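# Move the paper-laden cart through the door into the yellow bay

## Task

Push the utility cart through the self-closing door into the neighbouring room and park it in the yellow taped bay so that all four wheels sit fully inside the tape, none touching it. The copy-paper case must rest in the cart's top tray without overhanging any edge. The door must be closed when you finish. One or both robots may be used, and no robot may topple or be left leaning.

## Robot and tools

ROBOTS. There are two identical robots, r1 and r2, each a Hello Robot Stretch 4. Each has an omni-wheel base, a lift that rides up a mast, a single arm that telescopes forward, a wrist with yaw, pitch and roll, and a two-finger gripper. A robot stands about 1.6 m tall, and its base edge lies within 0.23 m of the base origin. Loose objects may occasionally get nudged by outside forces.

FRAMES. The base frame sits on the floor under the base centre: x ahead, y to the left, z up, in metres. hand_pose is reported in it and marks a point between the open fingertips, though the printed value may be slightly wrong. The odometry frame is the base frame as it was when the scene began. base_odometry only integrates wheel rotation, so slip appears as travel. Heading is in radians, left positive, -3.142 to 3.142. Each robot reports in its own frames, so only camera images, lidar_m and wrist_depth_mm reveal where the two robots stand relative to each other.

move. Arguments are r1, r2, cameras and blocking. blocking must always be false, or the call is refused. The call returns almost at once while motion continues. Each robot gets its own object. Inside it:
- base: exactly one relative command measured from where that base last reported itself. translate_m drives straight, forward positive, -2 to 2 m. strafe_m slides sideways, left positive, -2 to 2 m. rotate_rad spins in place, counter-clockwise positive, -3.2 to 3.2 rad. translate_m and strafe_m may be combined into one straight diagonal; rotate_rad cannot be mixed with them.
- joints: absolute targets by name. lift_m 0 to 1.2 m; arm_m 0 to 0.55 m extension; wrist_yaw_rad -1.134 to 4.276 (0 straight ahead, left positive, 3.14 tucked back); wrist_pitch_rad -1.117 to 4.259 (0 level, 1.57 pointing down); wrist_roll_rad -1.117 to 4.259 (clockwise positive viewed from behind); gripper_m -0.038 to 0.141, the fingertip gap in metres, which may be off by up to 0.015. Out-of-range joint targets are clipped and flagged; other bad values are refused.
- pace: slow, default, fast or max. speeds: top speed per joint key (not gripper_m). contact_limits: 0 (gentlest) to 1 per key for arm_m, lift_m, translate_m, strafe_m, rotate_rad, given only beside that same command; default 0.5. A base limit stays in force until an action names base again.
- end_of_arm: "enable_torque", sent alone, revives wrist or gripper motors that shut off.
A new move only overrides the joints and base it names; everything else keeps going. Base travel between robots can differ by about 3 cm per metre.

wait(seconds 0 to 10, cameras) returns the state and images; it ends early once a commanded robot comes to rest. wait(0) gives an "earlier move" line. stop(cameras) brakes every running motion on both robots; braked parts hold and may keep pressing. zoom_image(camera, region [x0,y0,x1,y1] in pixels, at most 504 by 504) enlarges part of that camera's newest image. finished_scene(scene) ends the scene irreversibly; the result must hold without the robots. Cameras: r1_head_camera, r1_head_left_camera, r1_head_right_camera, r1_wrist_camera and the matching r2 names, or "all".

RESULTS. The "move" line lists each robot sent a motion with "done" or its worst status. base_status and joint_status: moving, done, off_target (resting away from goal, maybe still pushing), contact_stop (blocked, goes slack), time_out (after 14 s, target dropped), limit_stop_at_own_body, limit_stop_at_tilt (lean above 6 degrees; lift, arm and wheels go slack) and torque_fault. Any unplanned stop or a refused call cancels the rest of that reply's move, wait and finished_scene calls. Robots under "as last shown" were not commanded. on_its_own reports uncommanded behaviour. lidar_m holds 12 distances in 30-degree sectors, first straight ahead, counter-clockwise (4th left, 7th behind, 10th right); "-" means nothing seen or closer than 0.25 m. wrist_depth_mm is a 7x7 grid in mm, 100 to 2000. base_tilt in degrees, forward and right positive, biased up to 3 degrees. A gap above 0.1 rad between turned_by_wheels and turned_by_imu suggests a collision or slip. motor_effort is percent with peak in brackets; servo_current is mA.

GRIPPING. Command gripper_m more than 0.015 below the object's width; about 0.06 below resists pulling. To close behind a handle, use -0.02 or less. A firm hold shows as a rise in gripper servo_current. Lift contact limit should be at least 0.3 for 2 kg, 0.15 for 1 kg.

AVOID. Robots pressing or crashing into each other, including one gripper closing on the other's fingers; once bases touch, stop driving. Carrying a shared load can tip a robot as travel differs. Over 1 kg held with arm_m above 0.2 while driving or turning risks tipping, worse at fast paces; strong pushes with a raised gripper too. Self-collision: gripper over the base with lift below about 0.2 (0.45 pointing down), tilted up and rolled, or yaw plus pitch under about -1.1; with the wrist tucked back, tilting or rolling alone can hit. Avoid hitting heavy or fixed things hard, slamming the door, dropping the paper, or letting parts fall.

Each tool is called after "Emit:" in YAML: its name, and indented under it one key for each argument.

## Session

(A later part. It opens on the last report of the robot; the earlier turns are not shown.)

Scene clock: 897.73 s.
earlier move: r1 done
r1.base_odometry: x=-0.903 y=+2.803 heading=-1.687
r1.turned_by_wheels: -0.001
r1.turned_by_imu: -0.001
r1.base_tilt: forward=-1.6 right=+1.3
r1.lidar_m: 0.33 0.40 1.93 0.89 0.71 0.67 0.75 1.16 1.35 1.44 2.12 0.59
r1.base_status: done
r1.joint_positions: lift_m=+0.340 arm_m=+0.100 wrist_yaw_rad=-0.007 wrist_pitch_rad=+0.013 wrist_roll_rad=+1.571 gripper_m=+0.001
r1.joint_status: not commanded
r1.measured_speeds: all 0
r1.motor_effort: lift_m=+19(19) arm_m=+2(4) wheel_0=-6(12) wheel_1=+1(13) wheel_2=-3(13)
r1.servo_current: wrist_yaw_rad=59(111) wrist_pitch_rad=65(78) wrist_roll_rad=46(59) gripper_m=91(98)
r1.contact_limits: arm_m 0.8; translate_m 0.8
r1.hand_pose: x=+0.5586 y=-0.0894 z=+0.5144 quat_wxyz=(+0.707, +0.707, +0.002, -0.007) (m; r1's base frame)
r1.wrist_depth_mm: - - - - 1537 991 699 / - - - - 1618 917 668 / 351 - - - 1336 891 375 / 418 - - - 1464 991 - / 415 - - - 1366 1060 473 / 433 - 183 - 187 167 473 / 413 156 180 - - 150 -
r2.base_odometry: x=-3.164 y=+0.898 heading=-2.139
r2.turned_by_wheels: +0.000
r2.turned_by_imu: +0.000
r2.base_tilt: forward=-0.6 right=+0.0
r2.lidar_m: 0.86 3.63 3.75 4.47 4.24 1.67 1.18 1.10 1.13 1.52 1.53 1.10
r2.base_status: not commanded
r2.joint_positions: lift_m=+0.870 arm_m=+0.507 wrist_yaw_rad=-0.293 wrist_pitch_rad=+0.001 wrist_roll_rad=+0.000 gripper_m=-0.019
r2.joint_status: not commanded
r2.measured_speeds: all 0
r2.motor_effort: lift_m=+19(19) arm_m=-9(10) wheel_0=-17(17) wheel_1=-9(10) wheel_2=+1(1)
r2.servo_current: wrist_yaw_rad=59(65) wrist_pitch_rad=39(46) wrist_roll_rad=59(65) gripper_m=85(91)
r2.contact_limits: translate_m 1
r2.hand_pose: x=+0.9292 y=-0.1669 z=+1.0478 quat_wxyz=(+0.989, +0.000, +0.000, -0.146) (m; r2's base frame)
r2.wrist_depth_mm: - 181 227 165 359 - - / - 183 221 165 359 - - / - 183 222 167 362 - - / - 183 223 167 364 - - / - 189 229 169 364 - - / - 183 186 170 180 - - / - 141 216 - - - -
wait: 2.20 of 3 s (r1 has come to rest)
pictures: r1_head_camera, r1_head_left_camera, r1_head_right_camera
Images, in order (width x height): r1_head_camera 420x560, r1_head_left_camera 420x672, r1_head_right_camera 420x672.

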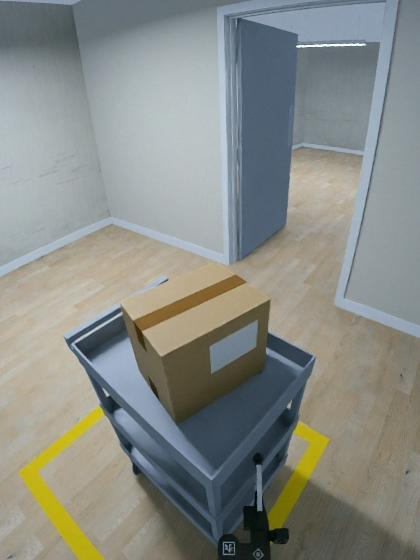

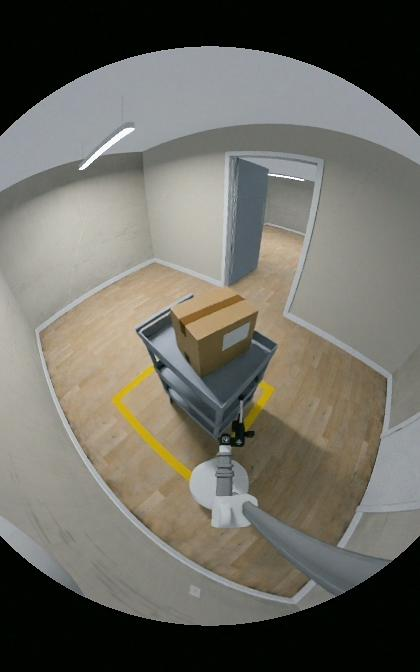

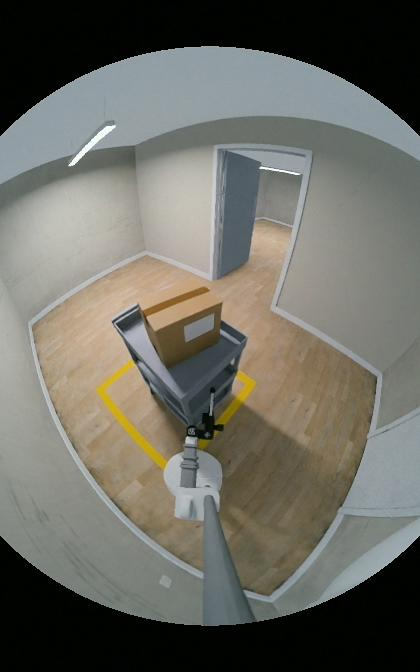

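Emit:
move:
  r1: {"base":{"translate_m":0.04,"strafe_m":0.035},"pace":"slow","contact_limits":{"translate_m":0.8}}
  blocking: false
  cameras: []

Emit:
wait:
  seconds: 2
  cameras: []

Emit:
move:
  r1: {"joints":{"gripper_m":0.141}}
  blocking: false
  cameras: []

Emit:
wait:
  seconds: 2.5
  cameras: ["r1_wrist_camera","r1_head_camera","r1_head_left_camera"]

Emit:
zoom_image:
  camera: "r1_head_left_camera"
  region: [80, 270, 300, 490]

Scene clock: 913.97 s.
move: r1 moving
r1.base_odometry: x=-0.896 y=+2.793 heading=-1.689
r1.turned_by_wheels: -0.002
r1.turned_by_imu: -0.003
r1.base_tilt: forward=-1.6 right=+1.3
r1.lidar_m: 0.33 0.40 1.92 0.91 0.70 0.68 0.76 1.16 1.37 1.46 2.13 0.58
r1.base_status: translate_m moving; strafe_m moving
r1.joint_positions: lift_m=+0.340 arm_m=+0.100 wrist_yaw_rad=-0.009 wrist_pitch_rad=+0.013 wrist_roll_rad=+1.571 gripper_m=+0.001
r1.joint_status: not commanded
r1.measured_speeds: translate_m=+0.039 strafe_m=+0.034 rotate_rad=-0.006 lift_m=+0.000 arm_m=+0.000 wrist_yaw_rad=-0.019 wrist_pitch_rad=+0.000 wrist_roll_rad=+0.000
r1.motor_effort: lift_m=+19(19) arm_m=+2(4) wheel_0=-11(11) wheel_1=+5(8) wheel_2=-15(15)
r1.servo_current: wrist_yaw_rad=78(78) wrist_pitch_rad=65(78) wrist_roll_rad=46(59) gripper_m=85(91)
r1.contact_limits: arm_m 0.8; translate_m 0.8
r1.hand_pose: x=+0.5585 y=-0.0900 z=+0.5144 quat_wxyz=(+0.707, +0.707, +0.002, -0.008) (m; r1's base frame)
r1.wrist_depth_mm: - - - - 1576 960 683 / - - - - 1576 917 661 / 351 357 359 - 373 866 375 / 418 - - - 1464 976 - / 418 - - - - 1078 473 / 413 - 182 - 186 167 473 / 407 155 - - 132 - -
r2: as last shown
r2.turned_by_imu: +0.002
r2.base_tilt: forward=-0.7 right=+0.1
r2.lidar_m: 0.87 3.62 3.75 4.49 4.27 1.67 1.16 1.10 1.16 1.54 1.53 1.08
r2.motor_effort: lift_m=+19(19) arm_m=-9(10) wheel_0=-17(17) wheel_1=-9(9) wheel_2=+1(1)
r2.servo_current: wrist_yaw_rad=52(65) wrist_pitch_rad=39(39) wrist_roll_rad=46(65) gripper_m=85(85)
r2.contact_limits: translate_m 1
r2.wrist_depth_mm: - 181 227 165 362 - - / - 182 221 166 362 - - / - 183 222 167 362 - - / - 183 223 167 362 - - / - 189 229 170 366 - - / - 183 186 170 179 - - / - 141 217 - - - -
pictures: none
No camera images: "cameras" was empty.

Scene clock: 915.17 s.
earlier move: r1 done
r1.base_odometry: x=-0.873 y=+2.760 heading=-1.688
r1.turned_by_wheels: +0.001
r1.turned_by_imu: +0.000
r1.base_tilt: forward=-1.6 right=+1.3
r1.lidar_m: 0.35 0.43 1.93 0.91 0.70 0.68 0.76 1.18 1.41 1.49 2.11 0.60
r1.base_status: done
r1.joint_positions: lift_m=+0.340 arm_m=+0.100 wrist_yaw_rad=-0.005 wrist_pitch_rad=+0.014 wrist_roll_rad=+1.571 gripper_m=+0.001
r1.joint_status: not commanded
r1.measured_speeds: all 0
r1.motor_effort: lift_m=+19(19) arm_m=-3(4) wheel_0=-6(14) wheel_1=+1(8) wheel_2=-7(17)
r1.servo_current: wrist_yaw_rad=46(78) wrist_pitch_rad=72(78) wrist_roll_rad=59(65) gripper_m=85(91)
r1.contact_limits: arm_m 0.8; translate_m 0.8
r1.hand_pose: x=+0.5589 y=-0.0888 z=+0.5143 quat_wxyz=(+0.707, +0.707, +0.003, -0.006) (m; r1's base frame)
r1.wrist_depth_mm: - - - - 1537 960 691 / 338 338 343 - 351 359 362 / - - - - 1537 976 - / 418 - - - 1464 1060 469 / 418 - - - 1366 1118 492 / 430 603 182 - 188 167 500 / 407 157 180 - - 148 -
r2.base_odometry: x=-3.164 y=+0.898 heading=-2.139
r2.turned_by_wheels: +0.000
r2.turned_by_imu: +0.000
r2.base_tilt: forward=-0.6 right=+0.1
r2.lidar_m: 0.88 3.62 3.74 4.49 4.27 1.67 1.15 1.11 1.16 1.52 1.53 1.09
r2.base_status: not commanded
r2.joint_positions: lift_m=+0.870 arm_m=+0.507 wrist_yaw_rad=-0.293 wrist_pitch_rad=+0.001 wrist_roll_rad=+0.000 gripper_m=-0.019
r2.joint_status: not commanded
r2.measured_speeds: all 0
r2.motor_effort: lift_m=+19(19) arm_m=-9(10) wheel_0=-17(17) wheel_1=-9(9) wheel_2=+1(1)
r2.servo_current: wrist_yaw_rad=65(72) wrist_pitch_rad=46(46) wrist_roll_rad=39(65) gripper_m=78(91)
r2.contact_limits: translate_m 1
r2.hand_pose: x=+0.9292 y=-0.1669 z=+1.0478 quat_wxyz=(+0.989, +0.000, +0.000, -0.146) (m; r2's base frame)
r2.wrist_depth_mm: - 181 227 165 357 - - / - 182 222 166 362 - - / - 183 222 167 362 - - / - 183 223 167 364 - - / - 189 229 169 366 - - / - 184 186 170 179 - - / - 141 216 - - - -
wait: 1.20 of 2 s (r1 has come to rest)
pictures: none
No camera images: "cameras" was empty.

Scene clock: 915.67 s.
move: r1 moving
r1.base_odometry: x=-0.873 y=+2.760 heading=-1.688
r1.turned_by_wheels: +0.000
r1.turned_by_imu: +0.000
r1.base_tilt: forward=-1.6 right=+1.3
r1.lidar_m: 0.37 0.46 1.94 0.91 0.72 0.69 0.76 1.18 1.41 1.52 2.08 0.57
r1.base_status: not commanded
r1.joint_positions: lift_m=+0.340 arm_m=+0.100 wrist_yaw_rad=-0.005 wrist_pitch_rad=+0.014 wrist_roll_rad=+1.571 gripper_m=+0.020
r1.joint_status: gripper_m moving
r1.measured_speeds: all 0
r1.motor_effort: lift_m=+19(19) arm_m=+0(4) wheel_0=-6(7) wheel_1=+1(1) wheel_2=-7(7)
r1.servo_current: wrist_yaw_rad=65(65) wrist_pitch_rad=72(78) wrist_roll_rad=59(59) gripper_m=52(85)
r1.contact_limits: arm_m 0.8; translate_m 0.8
r1.hand_pose: x=+0.5588 y=-0.0888 z=+0.5143 quat_wxyz=(+0.707, +0.707, +0.003, -0.006) (m; r1's base frame)
r1.wrist_depth_mm: - - - - 1576 960 683 / - 345 345 - 355 359 364 / - - - - 1618 991 - / 418 - - - 1464 1060 469 / 418 - - - 1336 1138 496 / 430 597 186 - 183 169 496 / 424 162 179 - - 153 -
r2: as last shown
r2.lidar_m: 0.89 3.63 3.73 4.50 4.27 1.68 1.17 1.11 1.17 1.52 1.54 1.09
r2.motor_effort: lift_m=+19(19) arm_m=-9(9) wheel_0=-17(17) wheel_1=-9(10) wheel_2=+1(1)
r2.servo_current: wrist_yaw_rad=46(65) wrist_pitch_rad=46(46) wrist_roll_rad=39(52) gripper_m=78(91)
r2.contact_limits: translate_m 1
r2.wrist_depth_mm: - 181 227 164 357 - - / - 182 222 166 359 - - / - 183 221 167 362 - - / - 183 223 167 364 - - / - 189 229 169 364 - - / - 184 186 170 179 - - / - 141 217 - - - -
pictures: none
No camera images: "cameras" was empty.

Scene clock: 917.50 s.
earlier move: r1 done
r1.base_odometry: x=-0.873 y=+2.760 heading=-1.687
r1.turned_by_wheels: +0.000
r1.turned_by_imu: +0.000
r1.base_tilt: forward=-1.6 right=+1.2
r1.lidar_m: 0.37 0.46 1.93 0.89 0.72 0.69 0.76 1.18 1.41 1.52 2.10 0.61
r1.base_status: not commanded
r1.joint_positions: lift_m=+0.340 arm_m=+0.100 wrist_yaw_rad=-0.003 wrist_pitch_rad=+0.007 wrist_roll_rad=+1.571 gripper_m=+0.141
r1.joint_status: all done
r1.measured_speeds: all 0
r1.motor_effort: lift_m=+19(19) arm_m=+4(4) wheel_0=-3(7) wheel_1=+1(1) wheel_2=-4(7)
r1.servo_current: wrist_yaw_rad=59(72) wrist_pitch_rad=52(78) wrist_roll_rad=39(72) gripper_m=39(98)
r1.contact_limits: arm_m 0.8; translate_m 0.8
r1.hand_pose: x=+0.5590 y=-0.0882 z=+0.5161 quat_wxyz=(+0.707, +0.707, +0.002, -0.003) (m; r1's base frame)
r1.wrist_depth_mm: - - - - 1618 1008 707 / 355 351 351 - 359 362 364 / 379 - - - 1576 1042 - / 399 - - - 1618 1138 496 / 413 - - - - 1205 496 / 407 210 - - 187 195 500 / 402 512 - 143 - - -
r2.base_odometry: x=-3.164 y=+0.898 heading=-2.139
r2.turned_by_wheels: +0.000
r2.turned_by_imu: +0.000
r2.base_tilt: forward=-0.6 right=+0.1
r2.lidar_m: 0.88 3.65 3.77 4.48 4.28 1.67 1.17 1.10 1.13 1.54 1.53 1.10
r2.base_status: not commanded
r2.joint_positions: lift_m=+0.870 arm_m=+0.507 wrist_yaw_rad=-0.293 wrist_pitch_rad=+0.001 wrist_roll_rad=+0.000 gripper_m=-0.019
r2.joint_status: not commanded
r2.measured_speeds: all 0
r2.motor_effort: lift_m=+19(19) arm_m=-9(10) wheel_0=-17(17) wheel_1=-9(10) wheel_2=+1(1)
r2.servo_current: wrist_yaw_rad=46(65) wrist_pitch_rad=46(46) wrist_roll_rad=52(59) gripper_m=85(91)
r2.contact_limits: translate_m 1
r2.hand_pose: x=+0.9292 y=-0.1669 z=+1.0478 quat_wxyz=(+0.989, +0.000, +0.000, -0.146) (m; r2's base frame)
r2.wrist_depth_mm: - 181 227 165 359 - - / - 182 221 166 362 - - / - 183 222 167 362 - - / - 183 223 167 364 - - / - 188 230 169 366 - - / - 183 186 170 179 - - / - 141 216 - - - -
wait: 1.83 of 2.5 s (r1 has come to rest)
pictures: r1_head_camera, r1_head_left_camera, r1_wrist_camera
Images, in order (width x height): r1_head_camera 420x560, r1_head_left_camera 420x672, r1_wrist_camera 616x392.

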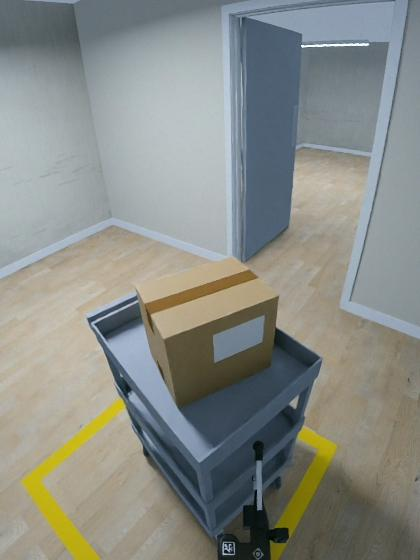

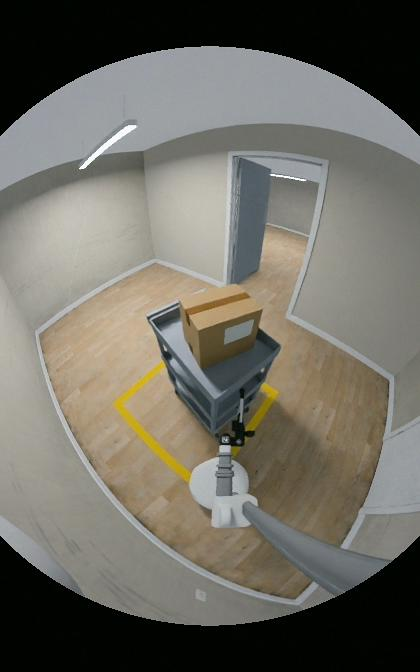

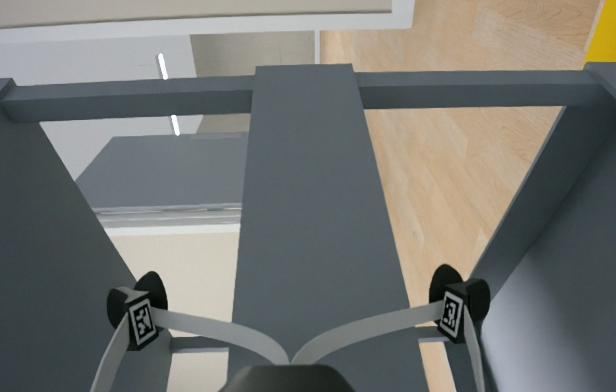

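Scaled by 2.291 from the camera's 420x672 image, which has a finer 600x960 frame.

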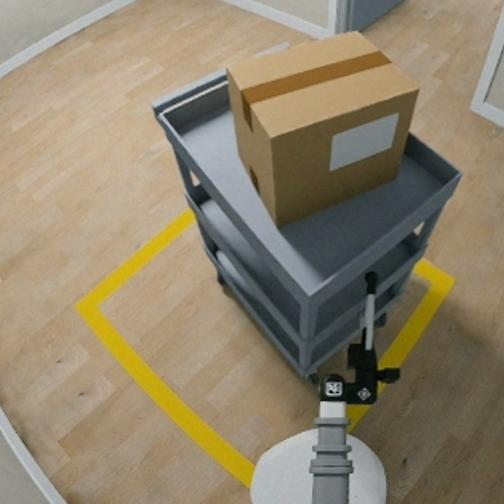

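Emit:
move:
  r1: {"base":{"translate_m":-0.3},"joints":{"arm_m":0.0}}
  blocking: false
  cameras: []

Emit:
wait:
  seconds: 2.5
  cameras: ["r1_head_camera","r1_head_right_camera","r2_wrist_camera","r2_head_camera"]

Emit:
zoom_image:
  camera: "r1_head_camera"
  region: [0, 250, 420, 560]

Scene clock: 931.77 s.
move: r1 moving
r1.base_odometry: x=-0.869 y=+2.791 heading=-1.688
r1.turned_by_wheels: +0.000
r1.turned_by_imu: -0.001
r1.base_tilt: forward=-1.6 right=+1.3
r1.lidar_m: 0.41 0.53 1.88 0.89 0.68 0.65 0.75 1.16 1.39 1.48 2.10 0.62
r1.base_status: translate_m moving
r1.joint_positions: lift_m=+0.340 arm_m=+0.049 wrist_yaw_rad=-0.002 wrist_pitch_rad=+0.007 wrist_roll_rad=+1.571 gripper_m=+0.141
r1.joint_status: arm_m moving
r1.measured_speeds: translate_m=-0.122 strafe_m=+0.000 rotate_rad=-0.002 lift_m=+0.000 arm_m=-0.195 wrist_yaw_rad=+0.000 wrist_pitch_rad=+0.000 wrist_roll_rad=+0.000
r1.motor_effort: lift_m=+19(19) arm_m=-6(7) wheel_0=-6(9) wheel_1=-6(8) wheel_2=+8(8)
r1.servo_current: wrist_yaw_rad=33(65) wrist_pitch_rad=52(59) wrist_roll_rad=52(72) gripper_m=46(46)
r1.hand_pose: x=+0.5083 y=-0.0881 z=+0.5163 quat_wxyz=(+0.707, +0.707, +0.002, -0.003) (m; r1's base frame)
r1.wrist_depth_mm: - - - - 1661 1008 715 / 415 421 424 - 1397 427 418 / 399 - - - 1708 1138 492 / 415 - - - 1618 1229 496 / 392 569 - - 1618 - 496 / 407 209 - - 186 195 496 / 402 480 - 143 - 788 -
r2: as last shown
r2.turned_by_imu: +0.002
r2.lidar_m: 0.85 3.62 3.75 4.46 4.27 1.65 1.19 1.10 1.17 1.56 1.53 1.10
r2.motor_effort: lift_m=+19(19) arm_m=-9(10) wheel_0=-17(17) wheel_1=-9(9) wheel_2=+1(1)
r2.servo_current: wrist_yaw_rad=52(59) wrist_pitch_rad=39(46) wrist_roll_rad=46(65) gripper_m=78(85)
r2.contact_limits: translate_m 1
r2.wrist_depth_mm: - 181 227 164 359 - - / - 182 222 165 359 - - / - 183 221 167 362 - - / - 183 223 167 362 - - / - 188 229 169 364 - - / - 184 186 171 179 - - / - 141 216 - - - -
pictures: none
No camera images: "cameras" was empty.

Scene clock: 933.73 s.
earlier move: r1 done
r1.base_odometry: x=-0.838 y=+3.058 heading=-1.688
r1.turned_by_wheels: +0.000
r1.turned_by_imu: +0.000
r1.base_tilt: forward=-1.6 right=+1.2
r1.lidar_m: 0.66 0.93 1.30 0.59 0.45 0.45 0.50 0.80 1.22 1.31 2.03 1.01
r1.base_status: done
r1.joint_positions: lift_m=+0.340 arm_m=+0.000 wrist_yaw_rad=-0.002 wrist_pitch_rad=+0.006 wrist_roll_rad=+1.571 gripper_m=+0.141
r1.joint_status: all done
r1.measured_speeds: all 0
r1.motor_effort: lift_m=+19(19) arm_m=-4(7) wheel_0=-3(9) wheel_1=-1(8) wheel_2=-1(11)
r1.servo_current: wrist_yaw_rad=46(65) wrist_pitch_rad=46(59) wrist_roll_rad=46(72) gripper_m=46(52)
r1.hand_pose: x=+0.4592 y=-0.0881 z=+0.5163 quat_wxyz=(+0.707, +0.707, +0.002, -0.003) (m; r1's base frame)
r1.wrist_depth_mm: - - - - 1808 1078 715 / - - - - 1863 1098 759 / - - - - - 750 699 / - 634 - - - 634 741 / 715 580 - - - 559 676 / 517 210 - - 211 197 504 / 462 177 - 143 - - 473
r2.base_odometry: x=-3.164 y=+0.898 heading=-2.139
r2.turned_by_wheels: +0.000
r2.turned_by_imu: +0.000
r2.base_tilt: forward=-0.6 right=+0.1
r2.lidar_m: 0.89 3.62 3.74 4.48 4.25 1.66 1.18 1.10 1.15 1.54 1.54 1.10
r2.base_status: not commanded
r2.joint_positions: lift_m=+0.870 arm_m=+0.507 wrist_yaw_rad=-0.293 wrist_pitch_rad=+0.001 wrist_roll_rad=+0.000 gripper_m=-0.019
r2.joint_status: not commanded
r2.measured_speeds: all 0
r2.motor_effort: lift_m=+19(19) arm_m=-10(10) wheel_0=-17(17) wheel_1=-9(10) wheel_2=+1(1)
r2.servo_current: wrist_yaw_rad=52(65) wrist_pitch_rad=39(46) wrist_roll_rad=33(65) gripper_m=78(91)
r2.contact_limits: translate_m 1
r2.hand_pose: x=+0.9292 y=-0.1669 z=+1.0478 quat_wxyz=(+0.989, +0.000, +0.000, -0.146) (m; r2's base frame)
r2.wrist_depth_mm: - 181 226 164 362 - - / - 182 221 166 362 - - / - 183 222 167 362 - - / - 183 223 167 362 - - / - 189 230 169 362 - - / - 184 186 171 179 - - / - 141 217 - - - -
wait: 1.97 of 2.5 s (r1 has come to rest)
pictures: r1_head_camera, r1_head_right_camera, r2_head_camera, r2_wrist_camera
Images, in order (width x height): r1_head_camera 420x560, r1_head_right_camera 420x672, r2_head_camera 420x560, r2_wrist_camera 616x392.

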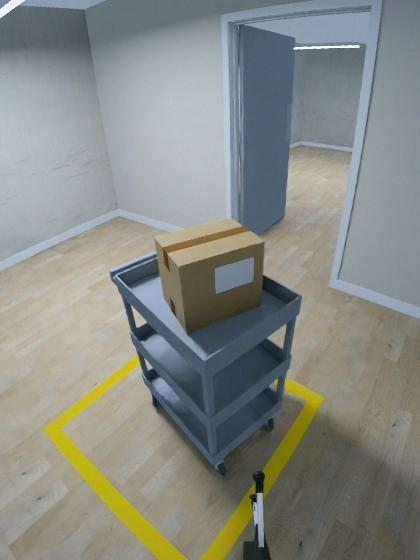

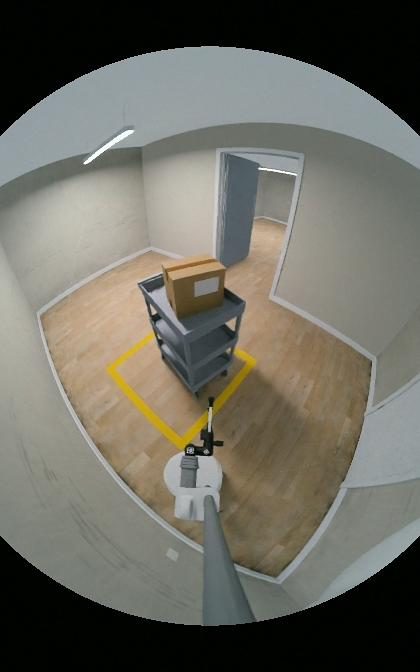

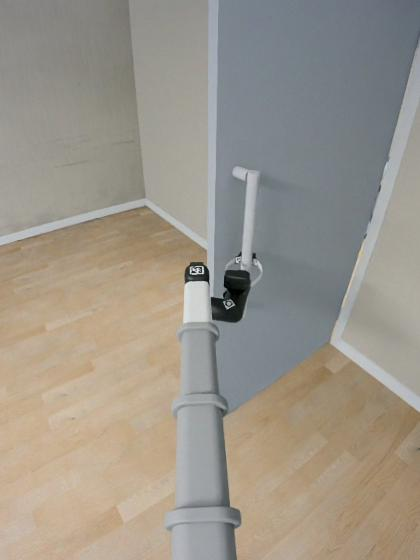

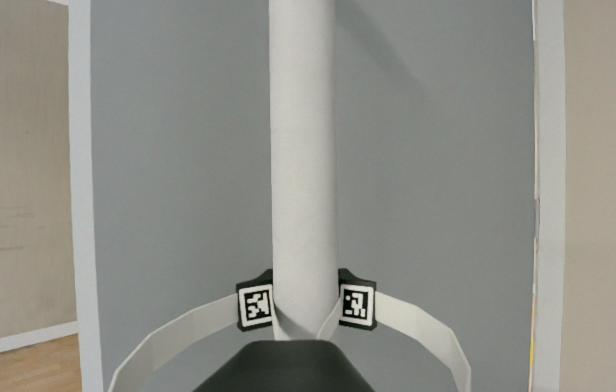

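Scaled by 1.200 from the camera's 420x560 image, which has a finer 600x800 frame.

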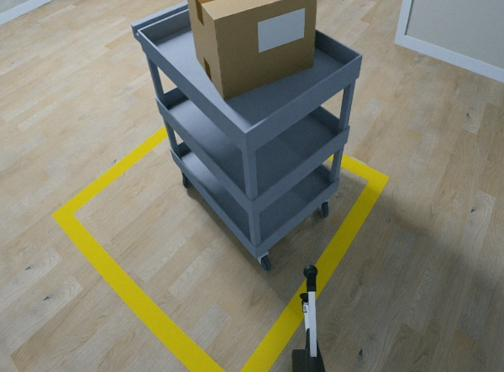

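Emit:
move:
  r1: {"base":{"strafe_m":-0.75}}
  r2: {"joints":{"gripper_m":0.141}}
  blocking: false
  cameras: []

Emit:
wait:
  seconds: 2
  cameras: ["r2_head_camera"]

Emit:
wait:
  seconds: 3
  cameras: ["r1_head_camera","r1_head_left_camera","r2_head_camera"]

Emit:
zoom_image:
  camera: "r1_head_left_camera"
  region: [20, 250, 300, 480]

Emit:
zoom_image:
  camera: "r1_head_camera"
  region: [0, 250, 300, 560]

Scene clock: 947.13 s.
move: r1 moving; r2 moving
r1.base_odometry: x=-0.874 y=+3.062 heading=-1.688
r1.turned_by_wheels: +0.000
r1.turned_by_imu: -0.001
r1.base_tilt: forward=-1.6 right=+1.3
r1.lidar_m: 0.67 0.87 1.38 0.63 0.48 0.48 0.54 0.82 1.20 1.28 1.96 2.28
r1.base_status: strafe_m moving
r1.joint_positions: lift_m=+0.340 arm_m=+0.000 wrist_yaw_rad=-0.002 wrist_pitch_rad=+0.006 wrist_roll_rad=+1.571 gripper_m=+0.141
r1.joint_status: not commanded
r1.measured_speeds: translate_m=+0.001 strafe_m=-0.142 rotate_rad=-0.003 lift_m=+0.000 arm_m=+0.000 wrist_yaw_rad=+0.000 wrist_pitch_rad=+0.000 wrist_roll_rad=+0.000
r1.motor_effort: lift_m=+19(19) arm_m=-4(4) wheel_0=+10(11) wheel_1=-10(10) wheel_2=+1(2)
r1.servo_current: wrist_yaw_rad=39(72) wrist_pitch_rad=46(52) wrist_roll_rad=52(72) gripper_m=39(46)
r1.hand_pose: x=+0.4592 y=-0.0881 z=+0.5163 quat_wxyz=(+0.707, +0.707, +0.002, -0.003) (m; r1's base frame)
r1.wrist_depth_mm: - - - - 1661 1060 707 / - - - - 1921 1098 759 / - - - - 1921 854 732 / - 640 - - - 676 732 / 741 597 - - - 580 683 / 549 209 - - 211 197 517 / 488 496 - 142 1098 - 480
r2.base_odometry: x=-3.164 y=+0.898 heading=-2.138
r2.turned_by_wheels: +0.001
r2.turned_by_imu: +0.003
r2.base_tilt: forward=-0.6 right=+0.1
r2.lidar_m: 0.88 3.64 3.75 4.49 4.27 1.65 1.18 1.12 1.16 1.53 1.54 1.11
r2.base_status: not commanded
r2.joint_positions: lift_m=+0.870 arm_m=+0.507 wrist_yaw_rad=-0.293 wrist_pitch_rad=+0.001 wrist_roll_rad=+0.000 gripper_m=+0.005
r2.joint_status: gripper_m moving
r2.measured_speeds: translate_m=-0.001 strafe_m=+0.000 rotate_rad=+0.006 lift_m=+0.000 arm_m=+0.000 wrist_yaw_rad=+0.000 wrist_pitch_rad=+0.000 wrist_roll_rad=+0.000
r2.motor_effort: lift_m=+19(19) arm_m=-9(10) wheel_0=-13(17) wheel_1=-7(9) wheel_2=+1(1)
r2.servo_current: wrist_yaw_rad=59(59) wrist_pitch_rad=39(46) wrist_roll_rad=52(59) gripper_m=72(98)
r2.contact_limits: translate_m 1
r2.hand_pose: x=+0.9292 y=-0.1669 z=+1.0478 quat_wxyz=(+0.989, +0.000, +0.000, -0.146) (m; r2's base frame)
r2.wrist_depth_mm: - 186 226 168 366 - - / - 187 226 172 366 - - / - 188 228 171 370 - - / - 189 229 171 368 - - / - 189 228 173 370 - - / - 189 193 174 183 - - / - 179 222 - - - -
pictures: none
No camera images: "cameras" was empty.

Scene clock: 949.10 s.
earlier move: r1 moving; r2 done
r1.base_odometry: x=-1.419 y=+3.126 heading=-1.688
r1.turned_by_wheels: +0.000
r1.turned_by_imu: -0.004
r1.base_tilt: forward=-1.6 right=+1.2
r1.lidar_m: 2.13 0.92 2.27 1.04 0.82 0.79 0.88 0.78 0.76 0.78 1.20 1.96
r1.base_status: strafe_m moving
r1.joint_positions: lift_m=+0.340 arm_m=+0.000 wrist_yaw_rad=-0.002 wrist_pitch_rad=+0.006 wrist_roll_rad=+1.571 gripper_m=+0.141
r1.joint_status: not commanded
r1.measured_speeds: translate_m=+0.001 strafe_m=-0.300 rotate_rad=-0.003 lift_m=+0.000 arm_m=+0.000 wrist_yaw_rad=+0.000 wrist_pitch_rad=+0.000 wrist_roll_rad=+0.000
r1.motor_effort: lift_m=+19(19) arm_m=-4(5) wheel_0=+6(11) wheel_1=-6(11) wheel_2=+0(2)
r1.servo_current: wrist_yaw_rad=46(72) wrist_pitch_rad=52(59) wrist_roll_rad=39(72) gripper_m=46(52)
r1.hand_pose: x=+0.4592 y=-0.0881 z=+0.5163 quat_wxyz=(+0.707, +0.707, +0.002, -0.003) (m; r1's base frame)
r1.wrist_depth_mm: - - - - 1576 1008 715 / - - - - 1661 1025 723 / - - - - 1756 1042 732 / - - - - - 1060 732 / - - - - - 976 750 / - 210 - - 1921 197 741 / - - - 149 1661 1078 741
r2.base_odometry: x=-3.164 y=+0.898 heading=-2.137
r2.turned_by_wheels: +0.001
r2.turned_by_imu: +0.002
r2.base_tilt: forward=-0.7 right=+0.1
r2.lidar_m: 1.19 3.62 3.75 4.48 4.27 1.66 1.18 1.11 1.13 1.54 1.53 1.42
r2.base_status: not commanded
r2.joint_positions: lift_m=+0.870 arm_m=+0.507 wrist_yaw_rad=-0.297 wrist_pitch_rad=+0.001 wrist_roll_rad=+0.000 gripper_m=+0.141
r2.joint_status: all done
r2.measured_speeds: all 0
r2.motor_effort: lift_m=+19(19) arm_m=-7(10) wheel_0=+0(17) wheel_1=-1(9) wheel_2=+1(1)
r2.servo_current: wrist_yaw_rad=46(65) wrist_pitch_rad=46(46) wrist_roll_rad=52(59) gripper_m=52(143)
r2.contact_limits: translate_m 1
r2.hand_pose: x=+0.9283 y=-0.1680 z=+1.0478 quat_wxyz=(+0.989, +0.000, +0.000, -0.148) (m; r2's base frame)
r2.wrist_depth_mm: - - - - - - - / - 421 - - - - - / - 424 - - - - - / - 427 - - - - - / - 427 - - - - - / - 204 - 158 187 185 - / - - - - - - -
wait: 1.97 of 2 s (r2 has come to rest)
pictures: r2_head_camera
Images, in order (width x height): r2_head_camera 420x560.

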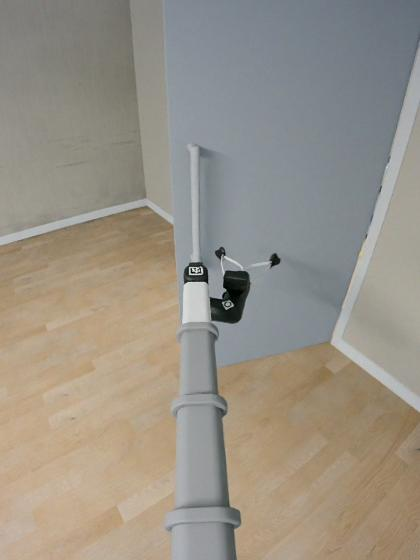

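Scene clock: 950.47 s.
earlier move: r1 done
r1.base_odometry: x=-1.583 y=+3.145 heading=-1.688
r1.turned_by_wheels: +0.000
r1.turned_by_imu: -0.001
r1.base_tilt: forward=-1.6 right=+1.2
r1.lidar_m: 2.02 1.02 1.03 1.18 0.91 0.89 0.84 0.65 0.61 0.63 1.01 1.85
r1.base_status: done
r1.joint_positions: lift_m=+0.340 arm_m=+0.000 wrist_yaw_rad=-0.002 wrist_pitch_rad=+0.006 wrist_roll_rad=+1.571 gripper_m=+0.141
r1.joint_status: not commanded
r1.measured_speeds: all 0
r1.motor_effort: lift_m=+19(19) arm_m=-4(5) wheel_0=+1(11) wheel_1=+0(11) wheel_2=-1(2)
r1.servo_current: wrist_yaw_rad=59(72) wrist_pitch_rad=52(59) wrist_roll_rad=52(72) gripper_m=46(52)
r1.hand_pose: x=+0.4592 y=-0.0881 z=+0.5163 quat_wxyz=(+0.707, +0.707, +0.002, -0.003) (m; r1's base frame)
r1.wrist_depth_mm: - - - - 1499 1025 723 / - - - - 1537 1025 715 / - - - - 1756 1042 723 / - - - - 1863 1042 741 / - - - - - 991 741 / - 209 - - 1863 196 741 / - - - 149 1661 1182 741
r2.base_odometry: x=-3.164 y=+0.898 heading=-2.137
r2.turned_by_wheels: +0.000
r2.turned_by_imu: +0.000
r2.base_tilt: forward=-0.7 right=+0.0
r2.lidar_m: 1.62 3.63 3.72 4.49 4.28 1.65 1.17 1.08 1.17 1.53 1.53 1.59
r2.base_status: not commanded
r2.joint_positions: lift_m=+0.870 arm_m=+0.507 wrist_yaw_rad=-0.297 wrist_pitch_rad=+0.001 wrist_roll_rad=+0.000 gripper_m=+0.141
r2.joint_status: all done
r2.measured_speeds: all 0
r2.motor_effort: lift_m=+19(19) arm_m=-7(10) wheel_0=+1(17) wheel_1=-2(9) wheel_2=+1(1)
r2.servo_current: wrist_yaw_rad=46(65) wrist_pitch_rad=46(46) wrist_roll_rad=46(59) gripper_m=46(143)
r2.contact_limits: translate_m 1
r2.hand_pose: x=+0.9283 y=-0.1680 z=+1.0478 quat_wxyz=(+0.989, +0.000, +0.000, -0.148) (m; r2's base frame)
r2.wrist_depth_mm: - - - - - - - / - - - - - - - / - - - - - - - / - - - - - - - / - - - - - - - / - - - 157 187 185 - / - - - - - - -
wait: 1.37 of 3 s (r1 has come to rest)
pictures: r1_head_camera, r1_head_left_camera, r2_head_camera
Images, in order (width x height): r1_head_camera 420x560, r1_head_left_camera 420x672, r2_head_camera 420x560.

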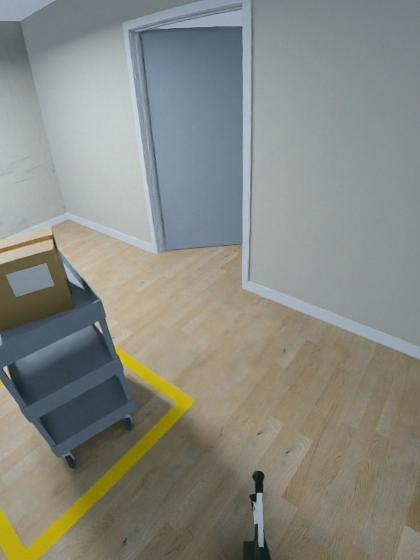

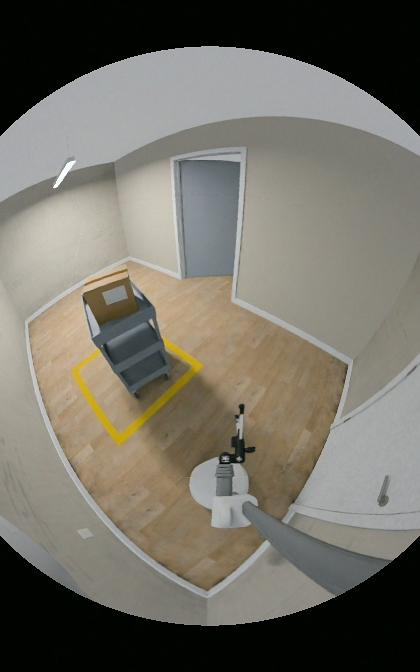

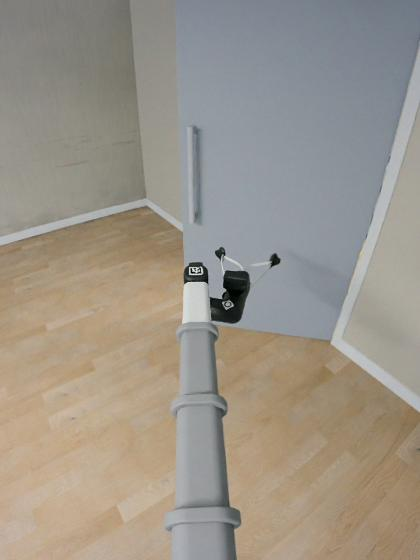

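Scaled by 1.800 from the camera's 420x672 image, which has a finer 600x960 frame.

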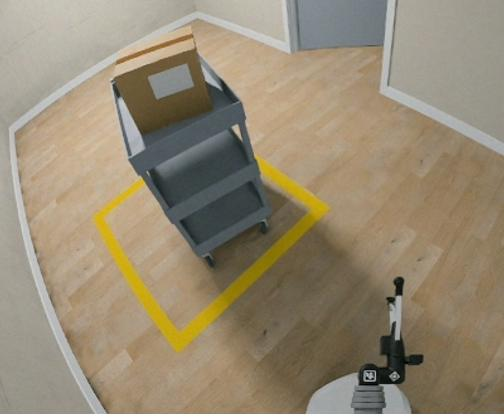

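Scaled by 1.626 from the camera's 420x560 image, which has a finer 600x800 frame.

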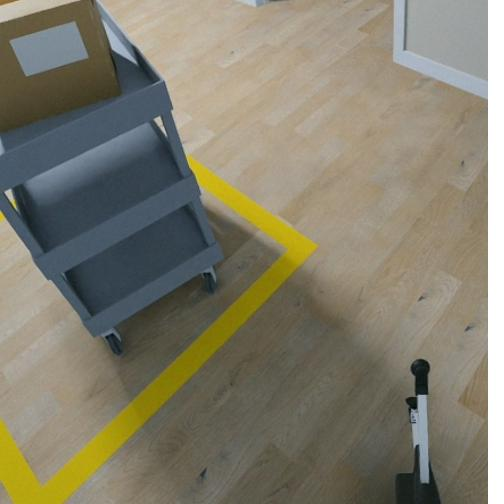

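Emit:
wait:
  seconds: 3
  cameras: ["r1_head_camera","r2_head_camera"]

Emit:
zoom_image:
  camera: "r1_head_camera"
  region: [100, 0, 300, 300]

Scene clock: 966.90 s.
r1.base_odometry: x=-1.583 y=+3.145 heading=-1.688
r1.turned_by_wheels: +0.000
r1.turned_by_imu: -0.001
r1.base_tilt: forward=-1.6 right=+1.2
r1.lidar_m: 2.02 0.98 1.01 1.19 0.90 0.91 0.83 0.61 0.62 0.64 1.00 1.84
r1.base_status: done
r1.joint_positions: lift_m=+0.340 arm_m=+0.000 wrist_yaw_rad=-0.002 wrist_pitch_rad=+0.006 wrist_roll_rad=+1.571 gripper_m=+0.141
r1.joint_status: not commanded
r1.measured_speeds: all 0
r1.motor_effort: lift_m=+19(19) arm_m=-4(5) wheel_0=+1(11) wheel_1=+0(11) wheel_2=+0(2)
r1.servo_current: wrist_yaw_rad=46(72) wrist_pitch_rad=52(59) wrist_roll_rad=46(72) gripper_m=39(52)
r1.hand_pose: x=+0.4592 y=-0.0881 z=+0.5163 quat_wxyz=(+0.707, +0.707, +0.002, -0.003) (m; r1's base frame)
r1.wrist_depth_mm: - - - - 1499 1008 715 / - - - - 1576 1025 723 / - - - - 1756 1025 732 / - - - - 1921 1042 723 / - - - - - 991 741 / - 210 - - 1863 196 741 / - - - 149 1661 1182 750
r2.base_odometry: x=-3.164 y=+0.898 heading=-2.137
r2.turned_by_wheels: +0.000
r2.turned_by_imu: +0.002
r2.base_tilt: forward=-0.7 right=+0.1
r2.lidar_m: 2.12 3.63 3.74 4.49 4.26 1.66 1.18 1.09 1.13 1.55 1.55 1.61
r2.base_status: not commanded
r2.joint_positions: lift_m=+0.870 arm_m=+0.507 wrist_yaw_rad=-0.297 wrist_pitch_rad=+0.001 wrist_roll_rad=+0.000 gripper_m=+0.141
r2.joint_status: all done
r2.measured_speeds: all 0
r2.motor_effort: lift_m=+19(19) arm_m=-7(10) wheel_0=+1(17) wheel_1=-2(9) wheel_2=+1(1)
r2.servo_current: wrist_yaw_rad=46(65) wrist_pitch_rad=39(46) wrist_roll_rad=52(59) gripper_m=46(143)
r2.contact_limits: translate_m 1
r2.hand_pose: x=+0.9283 y=-0.1680 z=+1.0478 quat_wxyz=(+0.989, +0.000, +0.000, -0.148) (m; r2's base frame)
r2.wrist_depth_mm: - - - - - - - / - - - - - - - / - - - - - - - / - - - - - - - / - - - - - - - / - - 177 157 187 185 - / - - - - - - -
wait: 3.00 s; at rest from the start
pictures: r1_head_camera, r2_head_camera
Images, in order (width x height): r1_head_camera 420x560, r2_head_camera 420x560.

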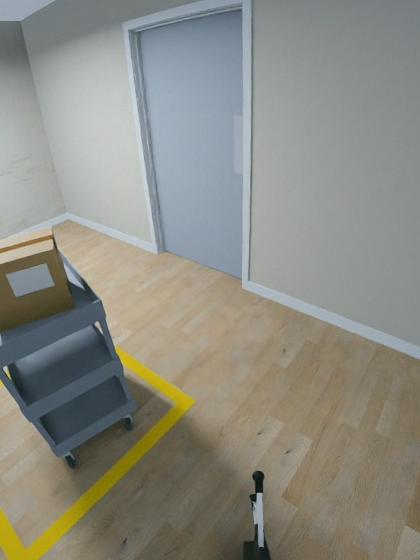

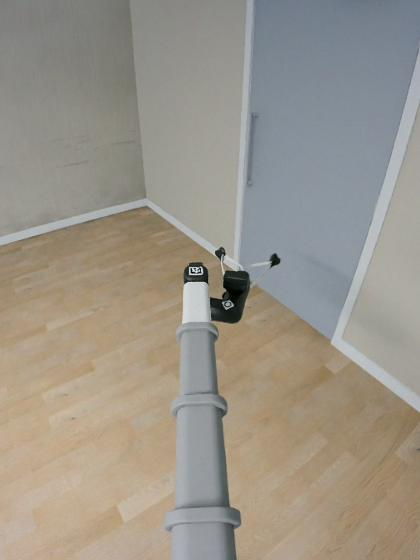

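Scaled by 1.680 from the camera's 420x560 image, which has a finer 600x800 frame.

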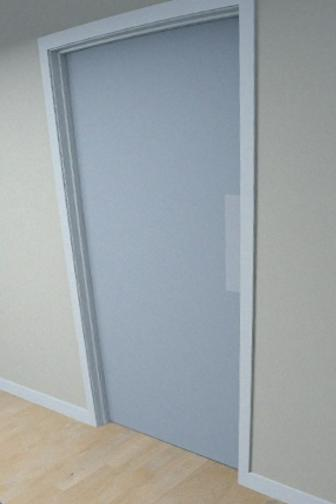

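Door shut.

Emit:
finished_scene:
  scene: 2

The scene is finished: the task was done.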